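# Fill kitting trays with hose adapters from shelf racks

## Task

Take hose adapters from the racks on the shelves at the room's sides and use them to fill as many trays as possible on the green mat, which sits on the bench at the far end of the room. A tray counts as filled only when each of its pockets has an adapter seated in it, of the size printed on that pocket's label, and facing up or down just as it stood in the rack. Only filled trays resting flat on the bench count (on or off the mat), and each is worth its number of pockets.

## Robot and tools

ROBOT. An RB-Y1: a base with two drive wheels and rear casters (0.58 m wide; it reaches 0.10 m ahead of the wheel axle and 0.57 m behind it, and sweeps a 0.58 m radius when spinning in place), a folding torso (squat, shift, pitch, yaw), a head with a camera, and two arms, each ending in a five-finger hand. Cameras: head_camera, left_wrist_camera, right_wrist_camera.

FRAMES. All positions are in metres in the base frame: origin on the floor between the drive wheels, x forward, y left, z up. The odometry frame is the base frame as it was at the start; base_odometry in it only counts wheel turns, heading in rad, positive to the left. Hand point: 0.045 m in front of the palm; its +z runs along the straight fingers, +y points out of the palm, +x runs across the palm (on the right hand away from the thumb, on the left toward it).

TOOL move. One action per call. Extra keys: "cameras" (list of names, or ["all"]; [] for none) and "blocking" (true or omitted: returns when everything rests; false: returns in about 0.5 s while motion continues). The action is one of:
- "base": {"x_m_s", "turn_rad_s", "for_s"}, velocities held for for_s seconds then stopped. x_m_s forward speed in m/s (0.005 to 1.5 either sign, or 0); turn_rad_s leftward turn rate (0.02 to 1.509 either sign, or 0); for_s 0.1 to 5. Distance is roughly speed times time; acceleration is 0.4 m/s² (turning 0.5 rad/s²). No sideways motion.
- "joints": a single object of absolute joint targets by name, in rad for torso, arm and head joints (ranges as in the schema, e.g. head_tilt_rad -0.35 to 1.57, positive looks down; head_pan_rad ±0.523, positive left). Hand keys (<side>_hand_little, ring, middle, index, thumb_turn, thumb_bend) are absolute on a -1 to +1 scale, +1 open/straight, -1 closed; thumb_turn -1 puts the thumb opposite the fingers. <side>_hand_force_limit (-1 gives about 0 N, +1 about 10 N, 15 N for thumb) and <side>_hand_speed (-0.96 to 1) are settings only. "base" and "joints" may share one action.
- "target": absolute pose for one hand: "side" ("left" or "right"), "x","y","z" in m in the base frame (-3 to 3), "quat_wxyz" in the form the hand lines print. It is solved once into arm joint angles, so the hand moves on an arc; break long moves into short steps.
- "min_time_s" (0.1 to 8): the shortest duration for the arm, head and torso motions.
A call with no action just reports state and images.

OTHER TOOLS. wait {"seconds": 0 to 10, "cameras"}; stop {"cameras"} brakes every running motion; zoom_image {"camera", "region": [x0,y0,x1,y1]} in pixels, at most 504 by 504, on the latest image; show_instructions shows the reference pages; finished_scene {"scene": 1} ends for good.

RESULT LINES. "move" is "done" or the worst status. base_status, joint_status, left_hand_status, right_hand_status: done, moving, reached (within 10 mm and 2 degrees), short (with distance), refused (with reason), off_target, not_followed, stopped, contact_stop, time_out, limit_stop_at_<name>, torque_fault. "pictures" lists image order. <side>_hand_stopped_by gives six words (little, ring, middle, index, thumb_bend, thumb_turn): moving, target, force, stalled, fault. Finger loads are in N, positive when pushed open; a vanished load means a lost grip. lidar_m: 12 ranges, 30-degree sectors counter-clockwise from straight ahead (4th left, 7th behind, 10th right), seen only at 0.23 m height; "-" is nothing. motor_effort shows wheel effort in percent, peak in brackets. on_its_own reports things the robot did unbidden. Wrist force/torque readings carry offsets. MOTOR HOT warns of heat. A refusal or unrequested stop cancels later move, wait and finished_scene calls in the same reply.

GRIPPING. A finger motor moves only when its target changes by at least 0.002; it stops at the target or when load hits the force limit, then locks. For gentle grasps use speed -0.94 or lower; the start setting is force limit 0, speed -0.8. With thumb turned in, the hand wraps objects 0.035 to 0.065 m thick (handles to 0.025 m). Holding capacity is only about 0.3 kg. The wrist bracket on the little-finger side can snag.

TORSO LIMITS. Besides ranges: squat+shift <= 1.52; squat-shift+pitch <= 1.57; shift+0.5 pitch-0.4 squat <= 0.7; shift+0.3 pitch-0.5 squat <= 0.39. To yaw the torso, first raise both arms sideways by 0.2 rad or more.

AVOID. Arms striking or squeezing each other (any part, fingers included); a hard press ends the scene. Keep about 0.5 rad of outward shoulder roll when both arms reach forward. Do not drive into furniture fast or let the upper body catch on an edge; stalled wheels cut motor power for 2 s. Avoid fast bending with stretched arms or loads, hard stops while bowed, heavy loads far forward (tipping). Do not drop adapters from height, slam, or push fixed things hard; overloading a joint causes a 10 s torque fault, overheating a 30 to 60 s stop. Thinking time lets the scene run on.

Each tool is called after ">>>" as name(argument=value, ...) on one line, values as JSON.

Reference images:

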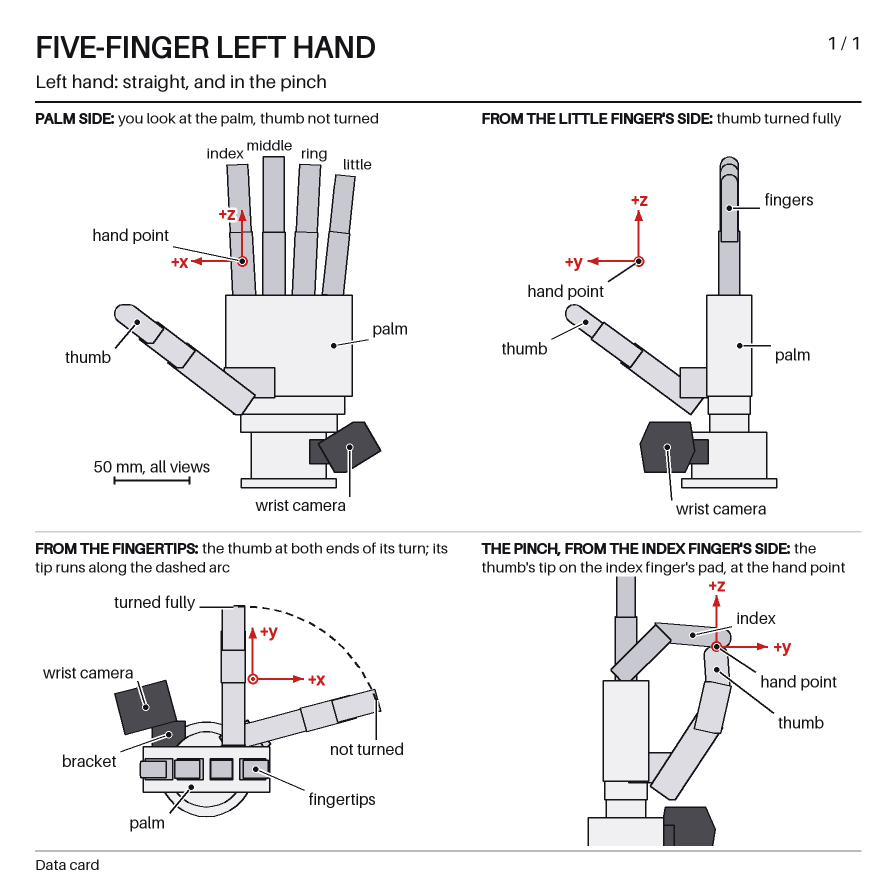

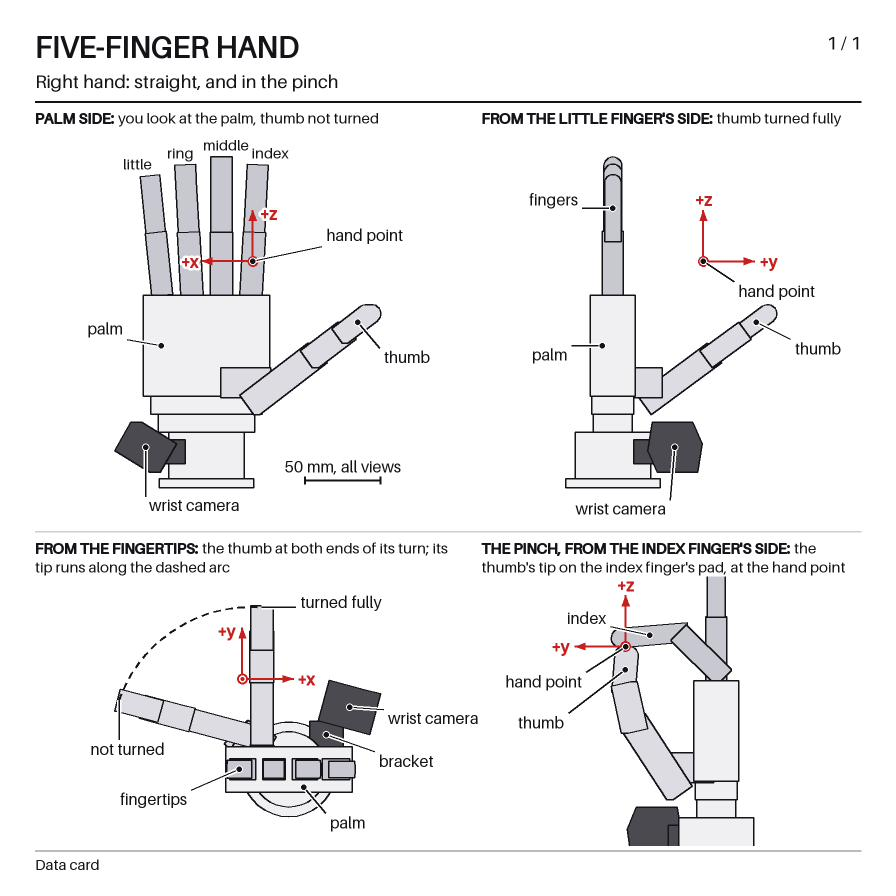

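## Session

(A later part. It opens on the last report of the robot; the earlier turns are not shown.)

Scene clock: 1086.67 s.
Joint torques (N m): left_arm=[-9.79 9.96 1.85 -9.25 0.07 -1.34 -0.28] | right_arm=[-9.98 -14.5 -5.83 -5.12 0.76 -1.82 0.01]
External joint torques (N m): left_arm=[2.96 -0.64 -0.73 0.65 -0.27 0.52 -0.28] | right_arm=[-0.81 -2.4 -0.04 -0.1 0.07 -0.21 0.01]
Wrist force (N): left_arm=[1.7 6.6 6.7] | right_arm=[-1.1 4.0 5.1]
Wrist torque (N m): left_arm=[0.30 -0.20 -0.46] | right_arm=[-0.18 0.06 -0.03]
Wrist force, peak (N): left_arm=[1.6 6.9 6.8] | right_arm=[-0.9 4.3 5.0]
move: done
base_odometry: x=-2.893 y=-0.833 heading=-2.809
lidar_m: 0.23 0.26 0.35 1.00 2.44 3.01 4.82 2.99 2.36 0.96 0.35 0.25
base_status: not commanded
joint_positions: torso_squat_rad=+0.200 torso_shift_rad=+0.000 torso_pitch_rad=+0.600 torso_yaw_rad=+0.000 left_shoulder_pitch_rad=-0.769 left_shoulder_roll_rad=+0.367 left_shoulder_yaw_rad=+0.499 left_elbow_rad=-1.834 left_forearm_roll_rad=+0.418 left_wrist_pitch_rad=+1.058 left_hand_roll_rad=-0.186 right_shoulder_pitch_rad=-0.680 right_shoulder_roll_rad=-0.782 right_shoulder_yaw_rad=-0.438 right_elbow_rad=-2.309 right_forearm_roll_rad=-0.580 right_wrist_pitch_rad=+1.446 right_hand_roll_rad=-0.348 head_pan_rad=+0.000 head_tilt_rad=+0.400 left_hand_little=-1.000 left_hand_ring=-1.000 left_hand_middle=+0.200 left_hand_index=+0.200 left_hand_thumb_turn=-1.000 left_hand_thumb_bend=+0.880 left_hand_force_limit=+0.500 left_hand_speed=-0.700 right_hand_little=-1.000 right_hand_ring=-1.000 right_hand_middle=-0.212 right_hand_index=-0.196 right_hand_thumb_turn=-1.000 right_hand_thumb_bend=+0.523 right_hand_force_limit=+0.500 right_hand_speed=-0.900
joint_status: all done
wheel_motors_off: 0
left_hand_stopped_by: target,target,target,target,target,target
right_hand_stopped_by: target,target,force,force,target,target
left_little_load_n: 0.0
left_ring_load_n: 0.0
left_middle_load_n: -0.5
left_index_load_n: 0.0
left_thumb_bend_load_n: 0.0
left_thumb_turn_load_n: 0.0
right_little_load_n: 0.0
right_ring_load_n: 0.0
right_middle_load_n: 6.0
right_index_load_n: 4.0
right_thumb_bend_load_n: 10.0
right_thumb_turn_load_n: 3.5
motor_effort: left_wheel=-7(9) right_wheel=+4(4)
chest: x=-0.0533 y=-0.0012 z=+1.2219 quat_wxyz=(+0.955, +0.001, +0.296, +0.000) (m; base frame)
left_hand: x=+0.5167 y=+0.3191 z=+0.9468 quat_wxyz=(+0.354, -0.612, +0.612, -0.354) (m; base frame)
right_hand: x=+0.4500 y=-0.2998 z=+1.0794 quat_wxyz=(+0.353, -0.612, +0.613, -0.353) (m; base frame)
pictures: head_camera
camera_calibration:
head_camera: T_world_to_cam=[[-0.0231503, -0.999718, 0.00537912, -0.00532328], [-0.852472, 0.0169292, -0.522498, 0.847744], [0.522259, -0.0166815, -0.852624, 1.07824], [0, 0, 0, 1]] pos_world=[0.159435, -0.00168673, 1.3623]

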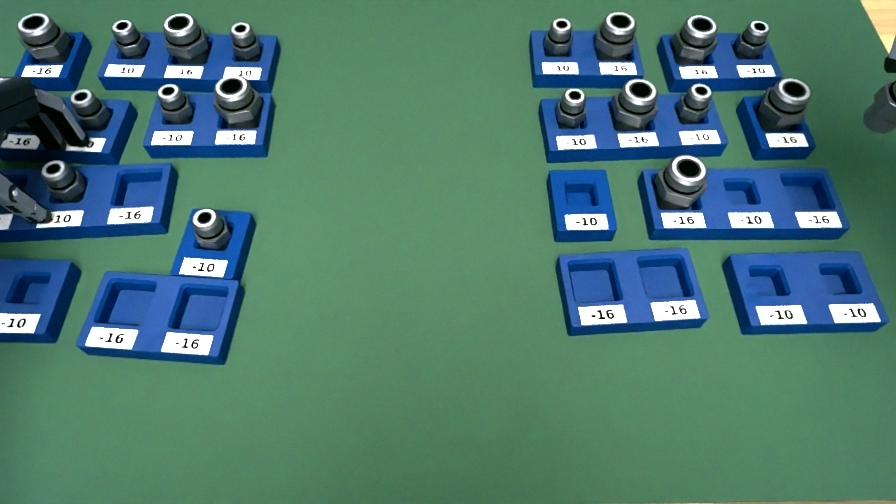

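>>> move(target={"side":"left","x":0.5085,"y":0.3190,"z":1.01,"quat_wxyz":[0.3536,-0.6124,0.6124,-0.3536]})

>>> move(joints={"left_shoulder_pitch_rad":-0.794,"left_shoulder_roll_rad":0.567,"left_shoulder_yaw_rad":0.675,"left_elbow_rad":-2.223,"left_forearm_roll_rad":0.595,"left_wrist_pitch_rad":1.559,"left_hand_roll_rad":-0.012})

>>> move(target={"side":"right","x":0.4853,"y":-0.2713,"z":1.005,"quat_wxyz":[0.3536,-0.6124,0.6124,-0.3536]})

>>> move(target={"side":"right","x":0.4925,"y":-0.2713,"z":0.955,"quat_wxyz":[0.3536,-0.6124,0.6124,-0.3536]}, cameras=["head_camera"])

>>> zoom_image(camera="head_camera", region=[690, 145, 790, 220])

Scene clock: 1087.73 s.
Joint torques (N m): left_arm=[-10.88 10.51 4.06 -8.84 0.13 -1.72 0.06] | right_arm=[-9.84 -14.45 -5.94 -4.94 0.6 -1.66 0.04]
External joint torques (N m): left_arm=[2.12 -0.78 1.12 -0.03 -0.08 0.16 0.07] | right_arm=[-0.67 -2.35 -0.14 0.08 -0.08 -0.05 0.03]
Wrist force (N): left_arm=[1.5 6.9 6.7] | right_arm=[-1.1 4.4 4.5]
Wrist torque (N m): left_arm=[0.33 -0.14 -0.31] | right_arm=[-0.07 0.10 -0.04]
Wrist force, peak (N): left_arm=[1.7 8.4 7.4] | right_arm=[-0.9 5.3 4.2]
move: done
base_odometry: x=-2.893 y=-0.833 heading=-2.809
lidar_m: 0.23 0.25 0.36 0.99 2.43 3.02 4.81 3.00 2.37 0.96 0.35 0.25
base_status: not commanded
joint_positions: torso_squat_rad=+0.200 torso_shift_rad=+0.000 torso_pitch_rad=+0.600 torso_yaw_rad=+0.000 left_shoulder_pitch_rad=-0.827 left_shoulder_roll_rad=+0.444 left_shoulder_yaw_rad=+0.521 left_elbow_rad=-1.975 left_forearm_roll_rad=+0.428 left_wrist_pitch_rad=+1.271 left_hand_roll_rad=-0.095 right_shoulder_pitch_rad=-0.680 right_shoulder_roll_rad=-0.782 right_shoulder_yaw_rad=-0.438 right_elbow_rad=-2.309 right_forearm_roll_rad=-0.580 right_wrist_pitch_rad=+1.446 right_hand_roll_rad=-0.348 head_pan_rad=+0.000 head_tilt_rad=+0.400 left_hand_little=-1.000 left_hand_ring=-1.000 left_hand_middle=+0.200 left_hand_index=+0.200 left_hand_thumb_turn=-1.000 left_hand_thumb_bend=+0.880 left_hand_force_limit=+0.500 left_hand_speed=-0.700 right_hand_little=-1.000 right_hand_ring=-1.000 right_hand_middle=-0.212 right_hand_index=-0.196 right_hand_thumb_turn=-1.000 right_hand_thumb_bend=+0.523 right_hand_force_limit=+0.500 right_hand_speed=-0.900
joint_status: all done
wheel_motors_off: 0
left_hand_stopped_by: target,target,target,target,target,target
right_hand_stopped_by: target,target,force,force,target,target
left_little_load_n: 0.0
left_ring_load_n: 0.5
left_middle_load_n: 0.0
left_index_load_n: 0.0
left_thumb_bend_load_n: 0.0
left_thumb_turn_load_n: 0.0
right_little_load_n: 0.0
right_ring_load_n: 0.0
right_middle_load_n: 6.0
right_index_load_n: 4.0
right_thumb_bend_load_n: 10.0
right_thumb_turn_load_n: 3.5
motor_effort: left_wheel=-6(8) right_wheel=+4(4)
chest: x=-0.0533 y=-0.0012 z=+1.2219 quat_wxyz=(+0.955, +0.001, +0.296, +0.000) (m; base frame)
left_hand: x=+0.5089 y=+0.3191 z=+1.0098 quat_wxyz=(+0.354, -0.612, +0.612, -0.354) (m; base frame)
left_hand_status: reached (checked arc, planned for 0.4 s): 0 mm and 0.1 deg off.
right_hand: x=+0.4500 y=-0.2998 z=+1.0794 quat_wxyz=(+0.353, -0.612, +0.613, -0.353) (m; base frame)
pictures: none

Scene clock: 1088.67 s.
Joint torques (N m): left_arm=[-7.64 12.38 3.81 -6.54 -0.07 -1.82 0.04] | right_arm=[-10 -14.31 -6.01 -4.93 0.61 -1.8 0.13]
External joint torques (N m): left_arm=[2.95 -0.12 0.38 -0.09 -0.12 0.06 0.05] | right_arm=[-0.83 -2.22 -0.21 0.1 -0.07 -0.19 0.12]
Wrist force (N): left_arm=[1.7 6.6 7.0] | right_arm=[-0.8 4.5 4.7]
Wrist torque (N m): left_arm=[0.28 -0.15 -0.27] | right_arm=[-0.05 0.05 0.02]
Wrist force, peak (N): left_arm=[2.4 7.2 7.8] | right_arm=[-0.7 5.0 4.4]
move: done
base_odometry: x=-2.893 y=-0.833 heading=-2.809
lidar_m: 0.23 0.25 0.35 1.00 2.45 3.01 4.81 3.00 2.38 0.95 0.35 0.25
base_status: not commanded
joint_positions: torso_squat_rad=+0.200 torso_shift_rad=+0.000 torso_pitch_rad=+0.600 torso_yaw_rad=+0.000 left_shoulder_pitch_rad=-0.794 left_shoulder_roll_rad=+0.567 left_shoulder_yaw_rad=+0.675 left_elbow_rad=-2.223 left_forearm_roll_rad=+0.595 left_wrist_pitch_rad=+1.559 left_hand_roll_rad=-0.012 right_shoulder_pitch_rad=-0.680 right_shoulder_roll_rad=-0.782 right_shoulder_yaw_rad=-0.438 right_elbow_rad=-2.309 right_forearm_roll_rad=-0.580 right_wrist_pitch_rad=+1.446 right_hand_roll_rad=-0.348 head_pan_rad=+0.000 head_tilt_rad=+0.400 left_hand_little=-1.000 left_hand_ring=-1.000 left_hand_middle=+0.200 left_hand_index=+0.200 left_hand_thumb_turn=-1.000 left_hand_thumb_bend=+0.880 left_hand_force_limit=+0.500 left_hand_speed=-0.700 right_hand_little=-1.000 right_hand_ring=-1.000 right_hand_middle=-0.212 right_hand_index=-0.196 right_hand_thumb_turn=-1.000 right_hand_thumb_bend=+0.523 right_hand_force_limit=+0.500 right_hand_speed=-0.900
joint_status: all done
wheel_motors_off: 0
left_hand_stopped_by: target,target,target,target,target,target
right_hand_stopped_by: target,target,force,force,target,target
left_little_load_n: 0.0
left_ring_load_n: 0.0
left_middle_load_n: 0.0
left_index_load_n: 0.0
left_thumb_bend_load_n: 0.0
left_thumb_turn_load_n: 0.0
right_little_load_n: 0.0
right_ring_load_n: 0.0
right_middle_load_n: 6.0
right_index_load_n: 4.0
right_thumb_bend_load_n: 10.0
right_thumb_turn_load_n: 3.5
motor_effort: left_wheel=-5(9) right_wheel=+4(4)
chest: x=-0.0533 y=-0.0012 z=+1.2219 quat_wxyz=(+0.955, +0.001, +0.296, +0.000) (m; base frame)
left_hand: x=+0.4501 y=+0.3402 z=+1.0801 quat_wxyz=(+0.354, -0.612, +0.613, -0.353) (m; base frame)
right_hand: x=+0.4500 y=-0.2998 z=+1.0794 quat_wxyz=(+0.353, -0.612, +0.613, -0.353) (m; base frame)
pictures: none

Scene clock: 1089.53 s.
Joint torques (N m): left_arm=[-8.05 12.34 3.47 -6.72 -0.13 -1.62 0.16] | right_arm=[-11.25 -13.16 -6.24 -7.16 0.46 -1.67 -0.09]
External joint torques (N m): left_arm=[2.55 -0.16 0.04 -0.27 -0.18 0.27 0.16] | right_arm=[-0.83 -2.9 -0.84 0.02 -0.17 -0.04 -0.1]
Wrist force (N): left_arm=[1.5 6.8 6.8] | right_arm=[-1.4 4.3 4.1]
Wrist torque (N m): left_arm=[0.33 -0.14 -0.28] | right_arm=[-0.08 0.12 -0.04]
Wrist force, peak (N): left_arm=[1.6 7.1 7.0] | right_arm=[-1.0 4.1 5.7]
move: done
base_odometry: x=-2.893 y=-0.833 heading=-2.809
lidar_m: 0.24 0.25 0.36 1.01 2.44 3.01 4.82 3.00 2.36 0.97 0.35 0.25
base_status: not commanded
joint_positions: torso_squat_rad=+0.200 torso_shift_rad=+0.000 torso_pitch_rad=+0.600 torso_yaw_rad=+0.000 left_shoulder_pitch_rad=-0.794 left_shoulder_roll_rad=+0.567 left_shoulder_yaw_rad=+0.675 left_elbow_rad=-2.223 left_forearm_roll_rad=+0.595 left_wrist_pitch_rad=+1.559 left_hand_roll_rad=-0.012 right_shoulder_pitch_rad=-0.677 right_shoulder_roll_rad=-0.630 right_shoulder_yaw_rad=-0.238 right_elbow_rad=-2.146 right_forearm_roll_rad=-0.351 right_wrist_pitch_rad=+1.222 right_hand_roll_rad=-0.314 head_pan_rad=+0.000 head_tilt_rad=+0.400 left_hand_little=-1.000 left_hand_ring=-1.000 left_hand_middle=+0.200 left_hand_index=+0.200 left_hand_thumb_turn=-1.000 left_hand_thumb_bend=+0.880 left_hand_force_limit=+0.500 left_hand_speed=-0.700 right_hand_little=-1.000 right_hand_ring=-1.000 right_hand_middle=-0.212 right_hand_index=-0.196 right_hand_thumb_turn=-1.000 right_hand_thumb_bend=+0.523 right_hand_force_limit=+0.500 right_hand_speed=-0.900
joint_status: all done
wheel_motors_off: 0
left_hand_stopped_by: target,target,target,target,target,target
right_hand_stopped_by: target,target,force,force,target,target
left_little_load_n: 0.0
left_ring_load_n: 0.0
left_middle_load_n: 0.0
left_index_load_n: 0.0
left_thumb_bend_load_n: 0.0
left_thumb_turn_load_n: 0.0
right_little_load_n: 0.0
right_ring_load_n: 0.0
right_middle_load_n: 6.0
right_index_load_n: 4.0
right_thumb_bend_load_n: 10.0
right_thumb_turn_load_n: 3.5
motor_effort: left_wheel=-7(7) right_wheel=+4(7)
chest: x=-0.0533 y=-0.0012 z=+1.2219 quat_wxyz=(+0.955, +0.001, +0.296, +0.000) (m; base frame)
left_hand: x=+0.4501 y=+0.3402 z=+1.0801 quat_wxyz=(+0.354, -0.612, +0.613, -0.353) (m; base frame)
right_hand: x=+0.4849 y=-0.2712 z=+1.0047 quat_wxyz=(+0.353, -0.613, +0.612, -0.353) (m; base frame)
right_hand_status: reached (checked arc, planned for 0.5 s): 0 mm and 0.0 deg off.
pictures: none

Scene clock: 1090.27 s.
Joint torques (N m): left_arm=[-8.15 12.28 3.64 -6.54 0.13 -1.89 0.18] | right_arm=[-11.02 -11.85 -4.98 -8.18 0.39 -1.62 -0.09]
External joint torques (N m): left_arm=[2.45 -0.22 0.21 -0.08 0.07 0 0.19] | right_arm=[-0.84 -2.23 0.16 -0.08 -0.17 0.03 -0.1]
Wrist force (N): left_arm=[1.6 6.7 6.9] | right_arm=[-0.9 4.5 4.0]
Wrist torque (N m): left_arm=[0.29 -0.16 -0.29] | right_arm=[0.00 0.08 -0.03]
Wrist force, peak (N): left_arm=[1.5 7.0 7.1] | right_arm=[-1.0 5.5 4.8]
move: done
base_odometry: x=-2.893 y=-0.833 heading=-2.809
lidar_m: 0.24 0.25 0.36 1.01 2.43 3.01 4.82 2.99 2.37 0.95 0.35 0.25
base_status: not commanded
joint_positions: torso_squat_rad=+0.200 torso_shift_rad=+0.000 torso_pitch_rad=+0.600 torso_yaw_rad=+0.000 left_shoulder_pitch_rad=-0.794 left_shoulder_roll_rad=+0.567 left_shoulder_yaw_rad=+0.675 left_elbow_rad=-2.223 left_forearm_roll_rad=+0.595 left_wrist_pitch_rad=+1.559 left_hand_roll_rad=-0.012 right_shoulder_pitch_rad=-0.627 right_shoulder_roll_rad=-0.563 right_shoulder_yaw_rad=-0.194 right_elbow_rad=-2.032 right_forearm_roll_rad=-0.291 right_wrist_pitch_rad=+1.048 right_hand_roll_rad=-0.276 head_pan_rad=+0.000 head_tilt_rad=+0.400 left_hand_little=-1.000 left_hand_ring=-1.000 left_hand_middle=+0.200 left_hand_index=+0.200 left_hand_thumb_turn=-1.000 left_hand_thumb_bend=+0.880 left_hand_force_limit=+0.500 left_hand_speed=-0.700 right_hand_little=-1.000 right_hand_ring=-1.000 right_hand_middle=-0.212 right_hand_index=-0.196 right_hand_thumb_turn=-1.000 right_hand_thumb_bend=+0.523 right_hand_force_limit=+0.500 right_hand_speed=-0.900
joint_status: all done
wheel_motors_off: 0
left_hand_stopped_by: target,target,target,target,target,target
right_hand_stopped_by: target,target,force,force,target,target
left_little_load_n: 0.0
left_ring_load_n: 0.0
left_middle_load_n: 0.0
left_index_load_n: 0.0
left_thumb_bend_load_n: 0.0
left_thumb_turn_load_n: 0.0
right_little_load_n: 0.0
right_ring_load_n: 0.0
right_middle_load_n: 6.0
right_index_load_n: 4.0
right_thumb_bend_load_n: 10.0
right_thumb_turn_load_n: 3.5
motor_effort: left_wheel=-8(8) right_wheel=+4(5)
chest: x=-0.0533 y=-0.0012 z=+1.2219 quat_wxyz=(+0.955, +0.001, +0.296, +0.000) (m; base frame)
left_hand: x=+0.4501 y=+0.3402 z=+1.0801 quat_wxyz=(+0.354, -0.612, +0.613, -0.353) (m; base frame)
right_hand: x=+0.4918 y=-0.2713 z=+0.9549 quat_wxyz=(+0.353, -0.612, +0.613, -0.353) (m; base frame)
right_hand_status: reached (checked arc, planned for 0.4 s): 1 mm and 0.1 deg off.
pictures: head_camera
camera_calibration:
head_camera: T_world_to_cam=[[-0.0231533, -0.999717, 0.00537734, -0.00532039], [-0.852472, 0.0169327, -0.522498, 0.847744], [0.522259, -0.0166816, -0.852624, 1.07824], [0, 0, 0, 1]] pos_world=[0.159435, -0.00168675, 1.3623]

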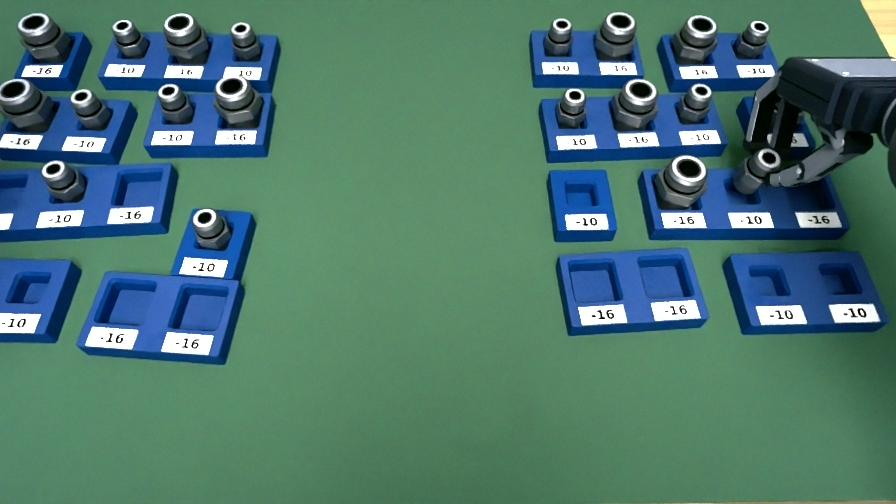

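Scaled by 5.040 from the camera's 896x504 image, which has a finer 1280x720 frame.

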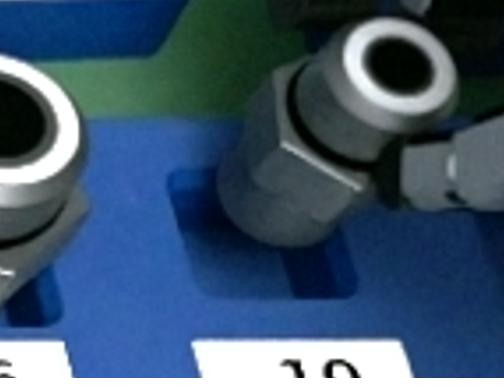

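>>> move(target={"side":"right","x":0.4940,"y":-0.2720,"z":0.942,"quat_wxyz":[0.3536,-0.6124,0.6124,-0.3536]}, cameras=["head_camera"])

>>> zoom_image(camera="head_camera", region=[690, 145, 790, 220])

Scene clock: 1092.93 s.
Joint torques (N m): left_arm=[-8.22 12.58 3.88 -6.34 -0.25 -1.51 0.09] | right_arm=[-11.03 -11 -5.04 -8.1 0.44 -1.72 -0.07]
External joint torques (N m): left_arm=[2.38 0.08 0.45 0.11 -0.31 0.37 0.1] | right_arm=[-0.92 -1.5 0.04 0.19 -0.09 -0.07 -0.07]
Wrist force (N): left_arm=[1.8 6.8 7.1] | right_arm=[-0.6 3.3 3.7]
Wrist torque (N m): left_arm=[0.29 -0.18 -0.29] | right_arm=[-0.30 -0.02 -0.07]
Wrist force, peak (N): left_arm=[1.3 7.1 7.1] | right_arm=[-0.8 5.7 4.8]
move: done
base_odometry: x=-2.893 y=-0.833 heading=-2.809
lidar_m: 0.24 0.25 0.35 1.02 2.42 3.03 4.81 2.99 2.38 0.95 0.34 0.26
base_status: not commanded
joint_positions: torso_squat_rad=+0.200 torso_shift_rad=+0.000 torso_pitch_rad=+0.600 torso_yaw_rad=+0.000 left_shoulder_pitch_rad=-0.794 left_shoulder_roll_rad=+0.567 left_shoulder_yaw_rad=+0.675 left_elbow_rad=-2.223 left_forearm_roll_rad=+0.595 left_wrist_pitch_rad=+1.559 left_hand_roll_rad=-0.012 right_shoulder_pitch_rad=-0.616 right_shoulder_roll_rad=-0.550 right_shoulder_yaw_rad=-0.185 right_elbow_rad=-1.999 right_forearm_roll_rad=-0.280 right_wrist_pitch_rad=+1.003 right_hand_roll_rad=-0.267 head_pan_rad=+0.000 head_tilt_rad=+0.400 left_hand_little=-1.000 left_hand_ring=-1.000 left_hand_middle=+0.200 left_hand_index=+0.200 left_hand_thumb_turn=-1.000 left_hand_thumb_bend=+0.880 left_hand_force_limit=+0.500 left_hand_speed=-0.700 right_hand_little=-1.000 right_hand_ring=-1.000 right_hand_middle=-0.212 right_hand_index=-0.196 right_hand_thumb_turn=-1.000 right_hand_thumb_bend=+0.523 right_hand_force_limit=+0.500 right_hand_speed=-0.900
joint_status: all done
wheel_motors_off: 0
left_hand_stopped_by: target,target,target,target,target,target
right_hand_stopped_by: target,target,force,force,target,target
left_little_load_n: 0.0
left_ring_load_n: 0.0
left_middle_load_n: 0.0
left_index_load_n: 0.0
left_thumb_bend_load_n: 0.0
left_thumb_turn_load_n: 0.0
right_little_load_n: 0.0
right_ring_load_n: 0.0
right_middle_load_n: 6.0
right_index_load_n: 4.5
right_thumb_bend_load_n: 10.5
right_thumb_turn_load_n: 3.5
motor_effort: left_wheel=-6(9) right_wheel=+4(4)
chest: x=-0.0533 y=-0.0012 z=+1.2219 quat_wxyz=(+0.955, +0.001, +0.296, +0.000) (m; base frame)
left_hand: x=+0.4501 y=+0.3402 z=+1.0801 quat_wxyz=(+0.354, -0.612, +0.613, -0.353) (m; base frame)
right_hand: x=+0.4930 y=-0.2720 z=+0.9420 quat_wxyz=(+0.353, -0.613, +0.613, -0.353) (m; base frame)
right_hand_status: reached (checked arc, planned for 0.2 s): 1 mm and 0.1 deg off.
pictures: head_camera
camera_calibration:
head_camera: T_world_to_cam=[[-0.0232381, -0.999716, 0.00532616, -0.00523755], [-0.85247, 0.0170317, -0.522499, 0.847744], [0.52226, -0.0166823, -0.852623, 1.07824], [0, 0, 0, 1]] pos_world=[0.159435, -0.00168715, 1.3623]

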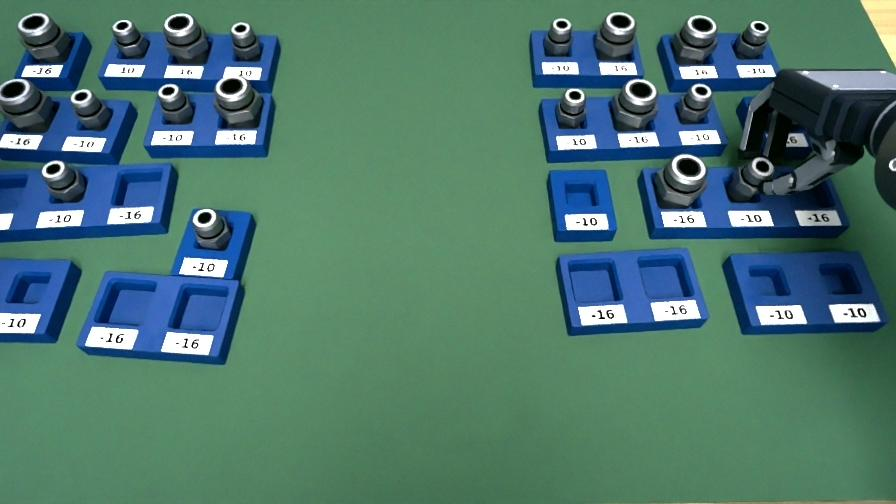

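Scaled by 5.040 from the camera's 896x504 image, which has a finer 1280x720 frame.

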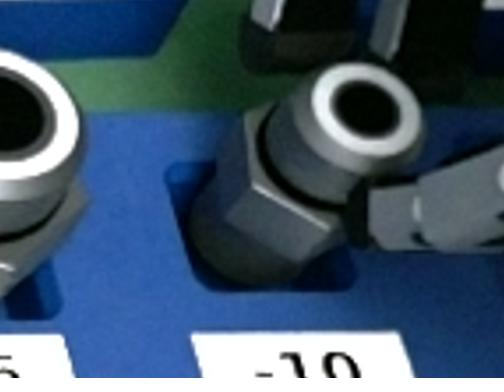

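>>> move(target={"side":"right","x":0.4932,"y":-0.2728,"z":0.935,"quat_wxyz":[0.3536,-0.6124,0.6124,-0.3536]})

>>> move(target={"side":"right","x":0.4932,"y":-0.2728,"z":0.931,"quat_wxyz":[0.3536,-0.6124,0.6124,-0.3536]}, cameras=["head_camera"])

>>> zoom_image(camera="head_camera", region=[690, 145, 790, 220])

Scene clock: 1093.73 s.
Joint torques (N m): left_arm=[-8.71 12.36 3.84 -6.42 -0.05 -1.51 0.21] | right_arm=[-10.9 -10.65 -5.3 -8.15 0.57 -1.76 0]
External joint torques (N m): left_arm=[1.89 -0.13 0.42 0.04 -0.1 0.38 0.22] | right_arm=[-0.89 -1.21 -0.24 0.22 0.04 -0.11 -0.01]
Wrist force (N): left_arm=[1.6 6.7 6.8] | right_arm=[-0.7 4.4 4.5]
Wrist torque (N m): left_arm=[0.27 -0.16 -0.28] | right_arm=[-0.05 0.06 0.01]
Wrist force, peak (N): left_arm=[1.6 6.9 7.1] | right_arm=[-1.1 5.2 4.6]
move: done
base_odometry: x=-2.893 y=-0.833 heading=-2.809
lidar_m: 0.24 0.26 0.35 1.00 2.44 3.02 4.82 2.99 2.36 0.95 0.34 0.26
base_status: not commanded
joint_positions: torso_squat_rad=+0.200 torso_shift_rad=+0.000 torso_pitch_rad=+0.600 torso_yaw_rad=+0.000 left_shoulder_pitch_rad=-0.794 left_shoulder_roll_rad=+0.567 left_shoulder_yaw_rad=+0.675 left_elbow_rad=-2.223 left_forearm_roll_rad=+0.595 left_wrist_pitch_rad=+1.559 left_hand_roll_rad=-0.012 right_shoulder_pitch_rad=-0.607 right_shoulder_roll_rad=-0.543 right_shoulder_yaw_rad=-0.181 right_elbow_rad=-1.982 right_forearm_roll_rad=-0.276 right_wrist_pitch_rad=+0.976 right_hand_roll_rad=-0.261 head_pan_rad=+0.000 head_tilt_rad=+0.400 left_hand_little=-1.000 left_hand_ring=-1.000 left_hand_middle=+0.200 left_hand_index=+0.200 left_hand_thumb_turn=-1.000 left_hand_thumb_bend=+0.880 left_hand_force_limit=+0.500 left_hand_speed=-0.700 right_hand_little=-1.000 right_hand_ring=-1.000 right_hand_middle=-0.212 right_hand_index=-0.196 right_hand_thumb_turn=-1.000 right_hand_thumb_bend=+0.523 right_hand_force_limit=+0.500 right_hand_speed=-0.900
joint_status: all done
wheel_motors_off: 0
left_hand_stopped_by: target,target,target,target,target,target
right_hand_stopped_by: target,target,force,force,target,target
left_little_load_n: 0.0
left_ring_load_n: 0.0
left_middle_load_n: 0.0
left_index_load_n: 0.0
left_thumb_bend_load_n: 0.0
left_thumb_turn_load_n: 0.0
right_little_load_n: 0.0
right_ring_load_n: 0.0
right_middle_load_n: 5.5
right_index_load_n: 4.5
right_thumb_bend_load_n: 10.0
right_thumb_turn_load_n: 3.0
motor_effort: left_wheel=-8(9) right_wheel=+3(4)
chest: x=-0.0533 y=-0.0012 z=+1.2219 quat_wxyz=(+0.955, +0.001, +0.296, +0.000) (m; base frame)
left_hand: x=+0.4501 y=+0.3402 z=+1.0801 quat_wxyz=(+0.354, -0.612, +0.613, -0.353) (m; base frame)
right_hand: x=+0.4929 y=-0.2729 z=+0.9349 quat_wxyz=(+0.353, -0.612, +0.613, -0.353) (m; base frame)
right_hand_status: reached (checked arc, planned for 0.1 s): 0 mm and 0.1 deg off.
pictures: none

Scene clock: 1094.27 s.
Joint torques (N m): left_arm=[-8.05 12.24 4.34 -6.49 -0.02 -1.64 0.11] | right_arm=[-8.21 -9.47 -4.18 -5.91 0.48 -0.71 -0.02]
External joint torques (N m): left_arm=[2.54 -0.25 0.92 -0.03 -0.07 0.24 0.12] | right_arm=[1.78 -0.07 0.86 2.52 -0.04 0.94 -0.03]
Wrist force (N): left_arm=[1.7 6.8 6.6] | right_arm=[0.0 -0.4 1.0]
Wrist torque (N m): left_arm=[0.34 -0.18 -0.28] | right_arm=[-0.17 -0.13 0.06]
Wrist force, peak (N): left_arm=[1.6 7.2 6.8] | right_arm=[-0.3 -6.0 -0.5]
move: done
base_odometry: x=-2.893 y=-0.833 heading=-2.809
lidar_m: 0.24 0.25 0.36 1.00 2.45 3.03 4.81 3.00 2.36 0.95 0.34 0.25
base_status: not commanded
joint_positions: torso_squat_rad=+0.200 torso_shift_rad=+0.000 torso_pitch_rad=+0.600 torso_yaw_rad=+0.000 left_shoulder_pitch_rad=-0.794 left_shoulder_roll_rad=+0.567 left_shoulder_yaw_rad=+0.675 left_elbow_rad=-2.223 left_forearm_roll_rad=+0.595 left_wrist_pitch_rad=+1.559 left_hand_roll_rad=-0.012 right_shoulder_pitch_rad=-0.604 right_shoulder_roll_rad=-0.539 right_shoulder_yaw_rad=-0.178 right_elbow_rad=-1.973 right_forearm_roll_rad=-0.273 right_wrist_pitch_rad=+0.961 right_hand_roll_rad=-0.259 head_pan_rad=+0.000 head_tilt_rad=+0.400 left_hand_little=-1.000 left_hand_ring=-1.000 left_hand_middle=+0.200 left_hand_index=+0.200 left_hand_thumb_turn=-1.000 left_hand_thumb_bend=+0.880 left_hand_force_limit=+0.500 left_hand_speed=-0.700 right_hand_little=-1.000 right_hand_ring=-1.000 right_hand_middle=-0.212 right_hand_index=-0.196 right_hand_thumb_turn=-1.000 right_hand_thumb_bend=+0.523 right_hand_force_limit=+0.500 right_hand_speed=-0.900
joint_status: all done
wheel_motors_off: 0
left_hand_stopped_by: target,target,target,target,target,target
right_hand_stopped_by: target,target,force,force,target,target
left_little_load_n: 0.0
left_ring_load_n: 0.0
left_middle_load_n: 0.0
left_index_load_n: 0.0
left_thumb_bend_load_n: 0.0
left_thumb_turn_load_n: 0.0
right_little_load_n: 0.0
right_ring_load_n: 0.0
right_middle_load_n: 2.5
right_index_load_n: 7.0
right_thumb_bend_load_n: 7.5
right_thumb_turn_load_n: 1.0
motor_effort: left_wheel=-8(8) right_wheel=+5(6)
chest: x=-0.0534 y=-0.0012 z=+1.2220 quat_wxyz=(+0.955, +0.001, +0.295, +0.000) (m; base frame)
left_hand: x=+0.4501 y=+0.3402 z=+1.0802 quat_wxyz=(+0.354, -0.612, +0.613, -0.353) (m; base frame)
right_hand: x=+0.4933 y=-0.2728 z=+0.9316 quat_wxyz=(+0.354, -0.612, +0.612, -0.354) (m; base frame)
right_hand_status: reached (checked arc, planned for 0.1 s): 1 mm and 0.1 deg off.
pictures: head_camera
camera_calibration:
head_camera: T_world_to_cam=[[-0.0231527, -0.999717, 0.00537579, -0.00532069], [-0.852401, 0.0169307, -0.522615, 0.847806], [0.522376, -0.0166823, -0.852552, 1.07817], [0, 0, 0, 1]] pos_world=[0.159335, -0.00168674, 1.3623]

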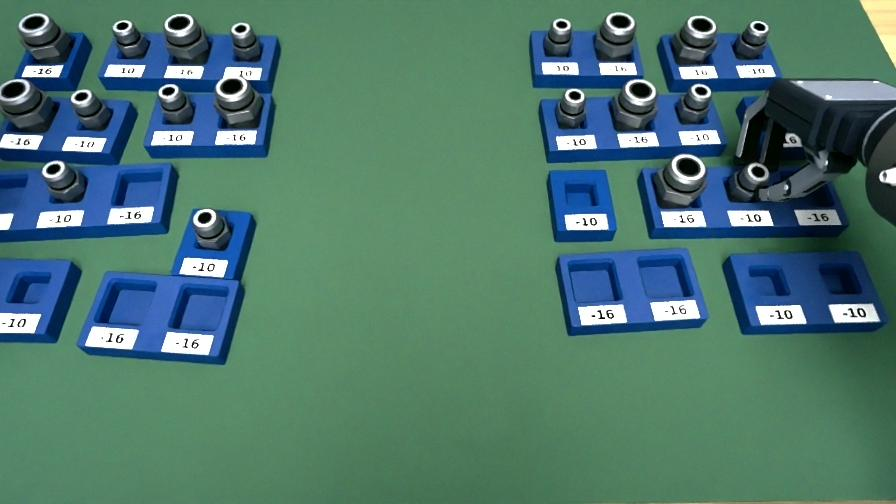

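Scaled by 5.040 from the camera's 896x504 image, which has a finer 1280x720 frame.

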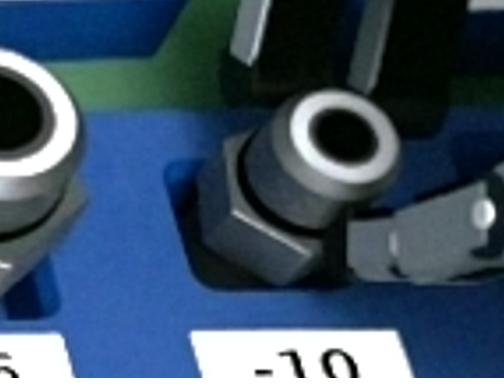

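>>> move(joints={"right_hand_speed":-0.7,"right_hand_index":0.2,"right_hand_middle":0.2,"right_hand_thumb_bend":0.88})

>>> move(target={"side":"right","x":0.4852,"y":-0.2728,"z":1.01,"quat_wxyz":[0.3536,-0.6124,0.6124,-0.3536]})

>>> move(joints={"right_shoulder_pitch_rad":-0.68,"right_shoulder_roll_rad":-0.782,"right_shoulder_yaw_rad":-0.438,"right_elbow_rad":-2.309,"right_forearm_roll_rad":-0.58,"right_wrist_pitch_rad":1.446,"right_hand_roll_rad":-0.348,"right_hand_speed":0,"left_hand_speed":0,"right_hand_index":-0.05,"right_hand_middle":-0.02,"right_hand_thumb_bend":0.6,"left_hand_index":0.1,"left_hand_middle":0.1,"left_hand_thumb_bend":0.76}, cameras=["head_camera"])

Scene clock: 1098.60 s.
Joint torques (N m): left_arm=[-8.39 12.55 3.71 -6.46 0.1 -1.57 0.02] | right_arm=[-9.59 -9.5 -4.27 -7.42 0.49 -1.28 0.02]
External joint torques (N m): left_arm=[2.21 0.05 0.28 -0.01 0.04 0.32 0.03] | right_arm=[0.4 -0.09 0.77 1.01 -0.03 0.38 0.01]
Wrist force (N): left_arm=[1.5 6.8 6.9] | right_arm=[-0.8 2.8 3.9]
Wrist torque (N m): left_arm=[0.32 -0.15 -0.30] | right_arm=[-0.21 0.02 -0.04]
Wrist force, peak (N): left_arm=[1.6 7.0 7.2] | right_arm=[-0.6 3.6 4.7]
move: done
base_odometry: x=-2.893 y=-0.833 heading=-2.809
lidar_m: 0.24 0.26 0.35 1.01 2.43 3.02 4.82 2.98 2.37 0.96 0.36 0.25
base_status: not commanded
joint_positions: torso_squat_rad=+0.200 torso_shift_rad=+0.000 torso_pitch_rad=+0.600 torso_yaw_rad=+0.000 left_shoulder_pitch_rad=-0.794 left_shoulder_roll_rad=+0.567 left_shoulder_yaw_rad=+0.675 left_elbow_rad=-2.223 left_forearm_roll_rad=+0.595 left_wrist_pitch_rad=+1.559 left_hand_roll_rad=-0.012 right_shoulder_pitch_rad=-0.603 right_shoulder_roll_rad=-0.539 right_shoulder_yaw_rad=-0.178 right_elbow_rad=-1.973 right_forearm_roll_rad=-0.273 right_wrist_pitch_rad=+0.961 right_hand_roll_rad=-0.259 head_pan_rad=+0.000 head_tilt_rad=+0.400 left_hand_little=-1.000 left_hand_ring=-1.000 left_hand_middle=+0.200 left_hand_index=+0.200 left_hand_thumb_turn=-1.000 left_hand_thumb_bend=+0.880 left_hand_force_limit=+0.500 left_hand_speed=-0.700 right_hand_little=-1.000 right_hand_ring=-1.000 right_hand_middle=+0.200 right_hand_index=+0.200 right_hand_thumb_turn=-1.000 right_hand_thumb_bend=+0.880 right_hand_force_limit=+0.500 right_hand_speed=-0.700
joint_status: all done
wheel_motors_off: 0
left_hand_stopped_by: target,target,target,target,target,target
right_hand_stopped_by: target,target,target,target,target,target
left_little_load_n: 0.0
left_ring_load_n: 0.0
left_middle_load_n: 0.0
left_index_load_n: 0.0
left_thumb_bend_load_n: 0.0
left_thumb_turn_load_n: 0.0
right_little_load_n: 0.0
right_ring_load_n: 0.5
right_middle_load_n: 0.0
right_index_load_n: 0.0
right_thumb_bend_load_n: 0.0
right_thumb_turn_load_n: 0.0
motor_effort: left_wheel=-3(9) right_wheel=+5(5)
chest: x=-0.0534 y=-0.0012 z=+1.2219 quat_wxyz=(+0.955, +0.001, +0.295, +0.000) (m; base frame)
left_hand: x=+0.4501 y=+0.3402 z=+1.0802 quat_wxyz=(+0.354, -0.612, +0.613, -0.353) (m; base frame)
right_hand: x=+0.4932 y=-0.2729 z=+0.9313 quat_wxyz=(+0.354, -0.612, +0.612, -0.354) (m; base frame)
pictures: none

Scene clock: 1099.43 s.
Joint torques (N m): left_arm=[-8.25 12.77 4.17 -6.52 -0.02 -1.57 0.15] | right_arm=[-10.02 -12.06 -5.39 -6.3 0.65 -1.8 -0.27]
External joint torques (N m): left_arm=[2.35 0.28 0.75 -0.06 -0.08 0.31 0.15] | right_arm=[0.46 -1.64 0.08 0.77 0.01 -0.18 -0.27]
Wrist force (N): left_arm=[1.6 6.7 7.0] | right_arm=[-0.8 3.6 3.8]
Wrist torque (N m): left_arm=[0.29 -0.15 -0.29] | right_arm=[-0.08 0.03 -0.18]
Wrist force, peak (N): left_arm=[1.5 6.9 7.1] | right_arm=[-0.5 5.3 4.7]
move: done
base_odometry: x=-2.893 y=-0.833 heading=-2.809
lidar_m: 0.23 0.25 0.34 1.00 2.44 3.01 4.81 2.99 2.38 0.95 0.35 0.25
base_status: not commanded
joint_positions: torso_squat_rad=+0.200 torso_shift_rad=+0.000 torso_pitch_rad=+0.600 torso_yaw_rad=+0.000 left_shoulder_pitch_rad=-0.794 left_shoulder_roll_rad=+0.567 left_shoulder_yaw_rad=+0.675 left_elbow_rad=-2.223 left_forearm_roll_rad=+0.595 left_wrist_pitch_rad=+1.559 left_hand_roll_rad=-0.012 right_shoulder_pitch_rad=-0.684 right_shoulder_roll_rad=-0.641 right_shoulder_yaw_rad=-0.245 right_elbow_rad=-2.150 right_forearm_roll_rad=-0.362 right_wrist_pitch_rad=+1.234 right_hand_roll_rad=-0.317 head_pan_rad=+0.000 head_tilt_rad=+0.400 left_hand_little=-1.000 left_hand_ring=-1.000 left_hand_middle=+0.200 left_hand_index=+0.200 left_hand_thumb_turn=-1.000 left_hand_thumb_bend=+0.880 left_hand_force_limit=+0.500 left_hand_speed=-0.700 right_hand_little=-1.000 right_hand_ring=-1.000 right_hand_middle=+0.200 right_hand_index=+0.200 right_hand_thumb_turn=-1.000 right_hand_thumb_bend=+0.880 right_hand_force_limit=+0.500 right_hand_speed=-0.700
joint_status: all done
wheel_motors_off: 0
left_hand_stopped_by: target,target,target,target,target,target
right_hand_stopped_by: target,target,target,target,target,target
left_little_load_n: 0.0
left_ring_load_n: 0.0
left_middle_load_n: 0.0
left_index_load_n: 0.0
left_thumb_bend_load_n: 0.0
left_thumb_turn_load_n: 0.0
right_little_load_n: 0.0
right_ring_load_n: 0.0
right_middle_load_n: 0.0
right_index_load_n: 0.0
right_thumb_bend_load_n: 0.0
right_thumb_turn_load_n: 0.0
motor_effort: left_wheel=-7(10) right_wheel=+4(5)
chest: x=-0.0534 y=-0.0012 z=+1.2219 quat_wxyz=(+0.955, +0.001, +0.295, +0.000) (m; base frame)
left_hand: x=+0.4501 y=+0.3402 z=+1.0801 quat_wxyz=(+0.354, -0.612, +0.613, -0.353) (m; base frame)
right_hand: x=+0.4852 y=-0.2728 z=+1.0100 quat_wxyz=(+0.354, -0.612, +0.612, -0.354) (m; base frame)
right_hand_status: reached (checked arc, planned for 0.5 s): 0 mm and 0.0 deg off.
pictures: none

Scene clock: 1100.27 s.
Joint torques (N m): left_arm=[-8.41 12.31 3.69 -6.52 0.14 -1.58 0.25] | right_arm=[-9.37 -13.35 -5.05 -4.35 0.79 -1.68 -0.25]
External joint torques (N m): left_arm=[2.19 -0.18 0.26 -0.06 0.09 0.3 0.26] | right_arm=[-0.2 -1.25 0.74 0.67 0.11 -0.07 -0.25]
Wrist force (N): left_arm=[1.5 6.5 6.9] | right_arm=[-0.9 3.0 4.1]
Wrist torque (N m): left_arm=[0.28 -0.12 -0.30] | right_arm=[-0.19 0.07 -0.20]
Wrist force, peak (N): left_arm=[1.9 6.8 7.1] | right_arm=[-0.9 4.0 5.1]
move: done
base_odometry: x=-2.893 y=-0.833 heading=-2.809
lidar_m: 0.24 0.25 0.35 1.00 2.45 3.01 4.82 3.00 2.38 0.96 0.35 0.24
base_status: not commanded
joint_positions: torso_squat_rad=+0.200 torso_shift_rad=+0.000 torso_pitch_rad=+0.600 torso_yaw_rad=+0.000 left_shoulder_pitch_rad=-0.794 left_shoulder_roll_rad=+0.567 left_shoulder_yaw_rad=+0.675 left_elbow_rad=-2.223 left_forearm_roll_rad=+0.595 left_wrist_pitch_rad=+1.559 left_hand_roll_rad=-0.012 right_shoulder_pitch_rad=-0.680 right_shoulder_roll_rad=-0.782 right_shoulder_yaw_rad=-0.438 right_elbow_rad=-2.309 right_forearm_roll_rad=-0.580 right_wrist_pitch_rad=+1.446 right_hand_roll_rad=-0.348 head_pan_rad=+0.000 head_tilt_rad=+0.400 left_hand_little=-1.000 left_hand_ring=-1.000 left_hand_middle=+0.100 left_hand_index=+0.100 left_hand_thumb_turn=-1.000 left_hand_thumb_bend=+0.760 left_hand_force_limit=+0.500 left_hand_speed=+0.000 right_hand_little=-1.000 right_hand_ring=-1.000 right_hand_middle=-0.020 right_hand_index=-0.050 right_hand_thumb_turn=-1.000 right_hand_thumb_bend=+0.600 right_hand_force_limit=+0.500 right_hand_speed=+0.000
joint_status: all done
wheel_motors_off: 0
left_hand_stopped_by: target,target,target,target,target,target
right_hand_stopped_by: target,target,target,target,target,target
left_little_load_n: 0.0
left_ring_load_n: 0.0
left_middle_load_n: 0.0
left_index_load_n: 0.0
left_thumb_bend_load_n: 0.0
left_thumb_turn_load_n: 0.0
right_little_load_n: 0.0
right_ring_load_n: 0.0
right_middle_load_n: 0.0
right_index_load_n: 0.0
right_thumb_bend_load_n: 0.0
right_thumb_turn_load_n: 0.0
motor_effort: left_wheel=-6(8) right_wheel=+4(6)
chest: x=-0.0533 y=-0.0012 z=+1.2219 quat_wxyz=(+0.955, +0.001, +0.295, +0.000) (m; base frame)
left_hand: x=+0.4501 y=+0.3402 z=+1.0801 quat_wxyz=(+0.354, -0.612, +0.613, -0.353) (m; base frame)
right_hand: x=+0.4500 y=-0.2999 z=+1.0796 quat_wxyz=(+0.353, -0.612, +0.613, -0.353) (m; base frame)
pictures: head_camera
camera_calibration:
head_camera: T_world_to_cam=[[-0.0232375, -0.999716, 0.0053246, -0.00523785], [-0.852398, 0.0170297, -0.522616, 0.847807], [0.522377, -0.016683, -0.852552, 1.07817], [0, 0, 0, 1]] pos_world=[0.159335, -0.00168714, 1.3623]

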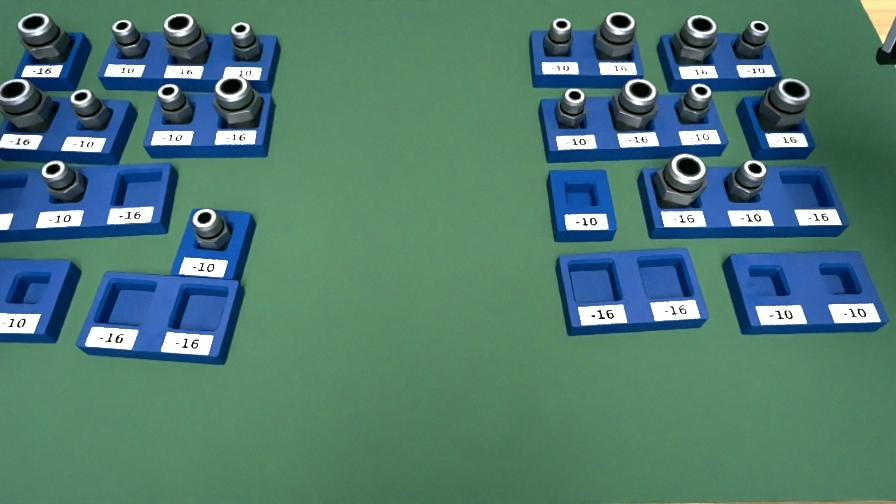

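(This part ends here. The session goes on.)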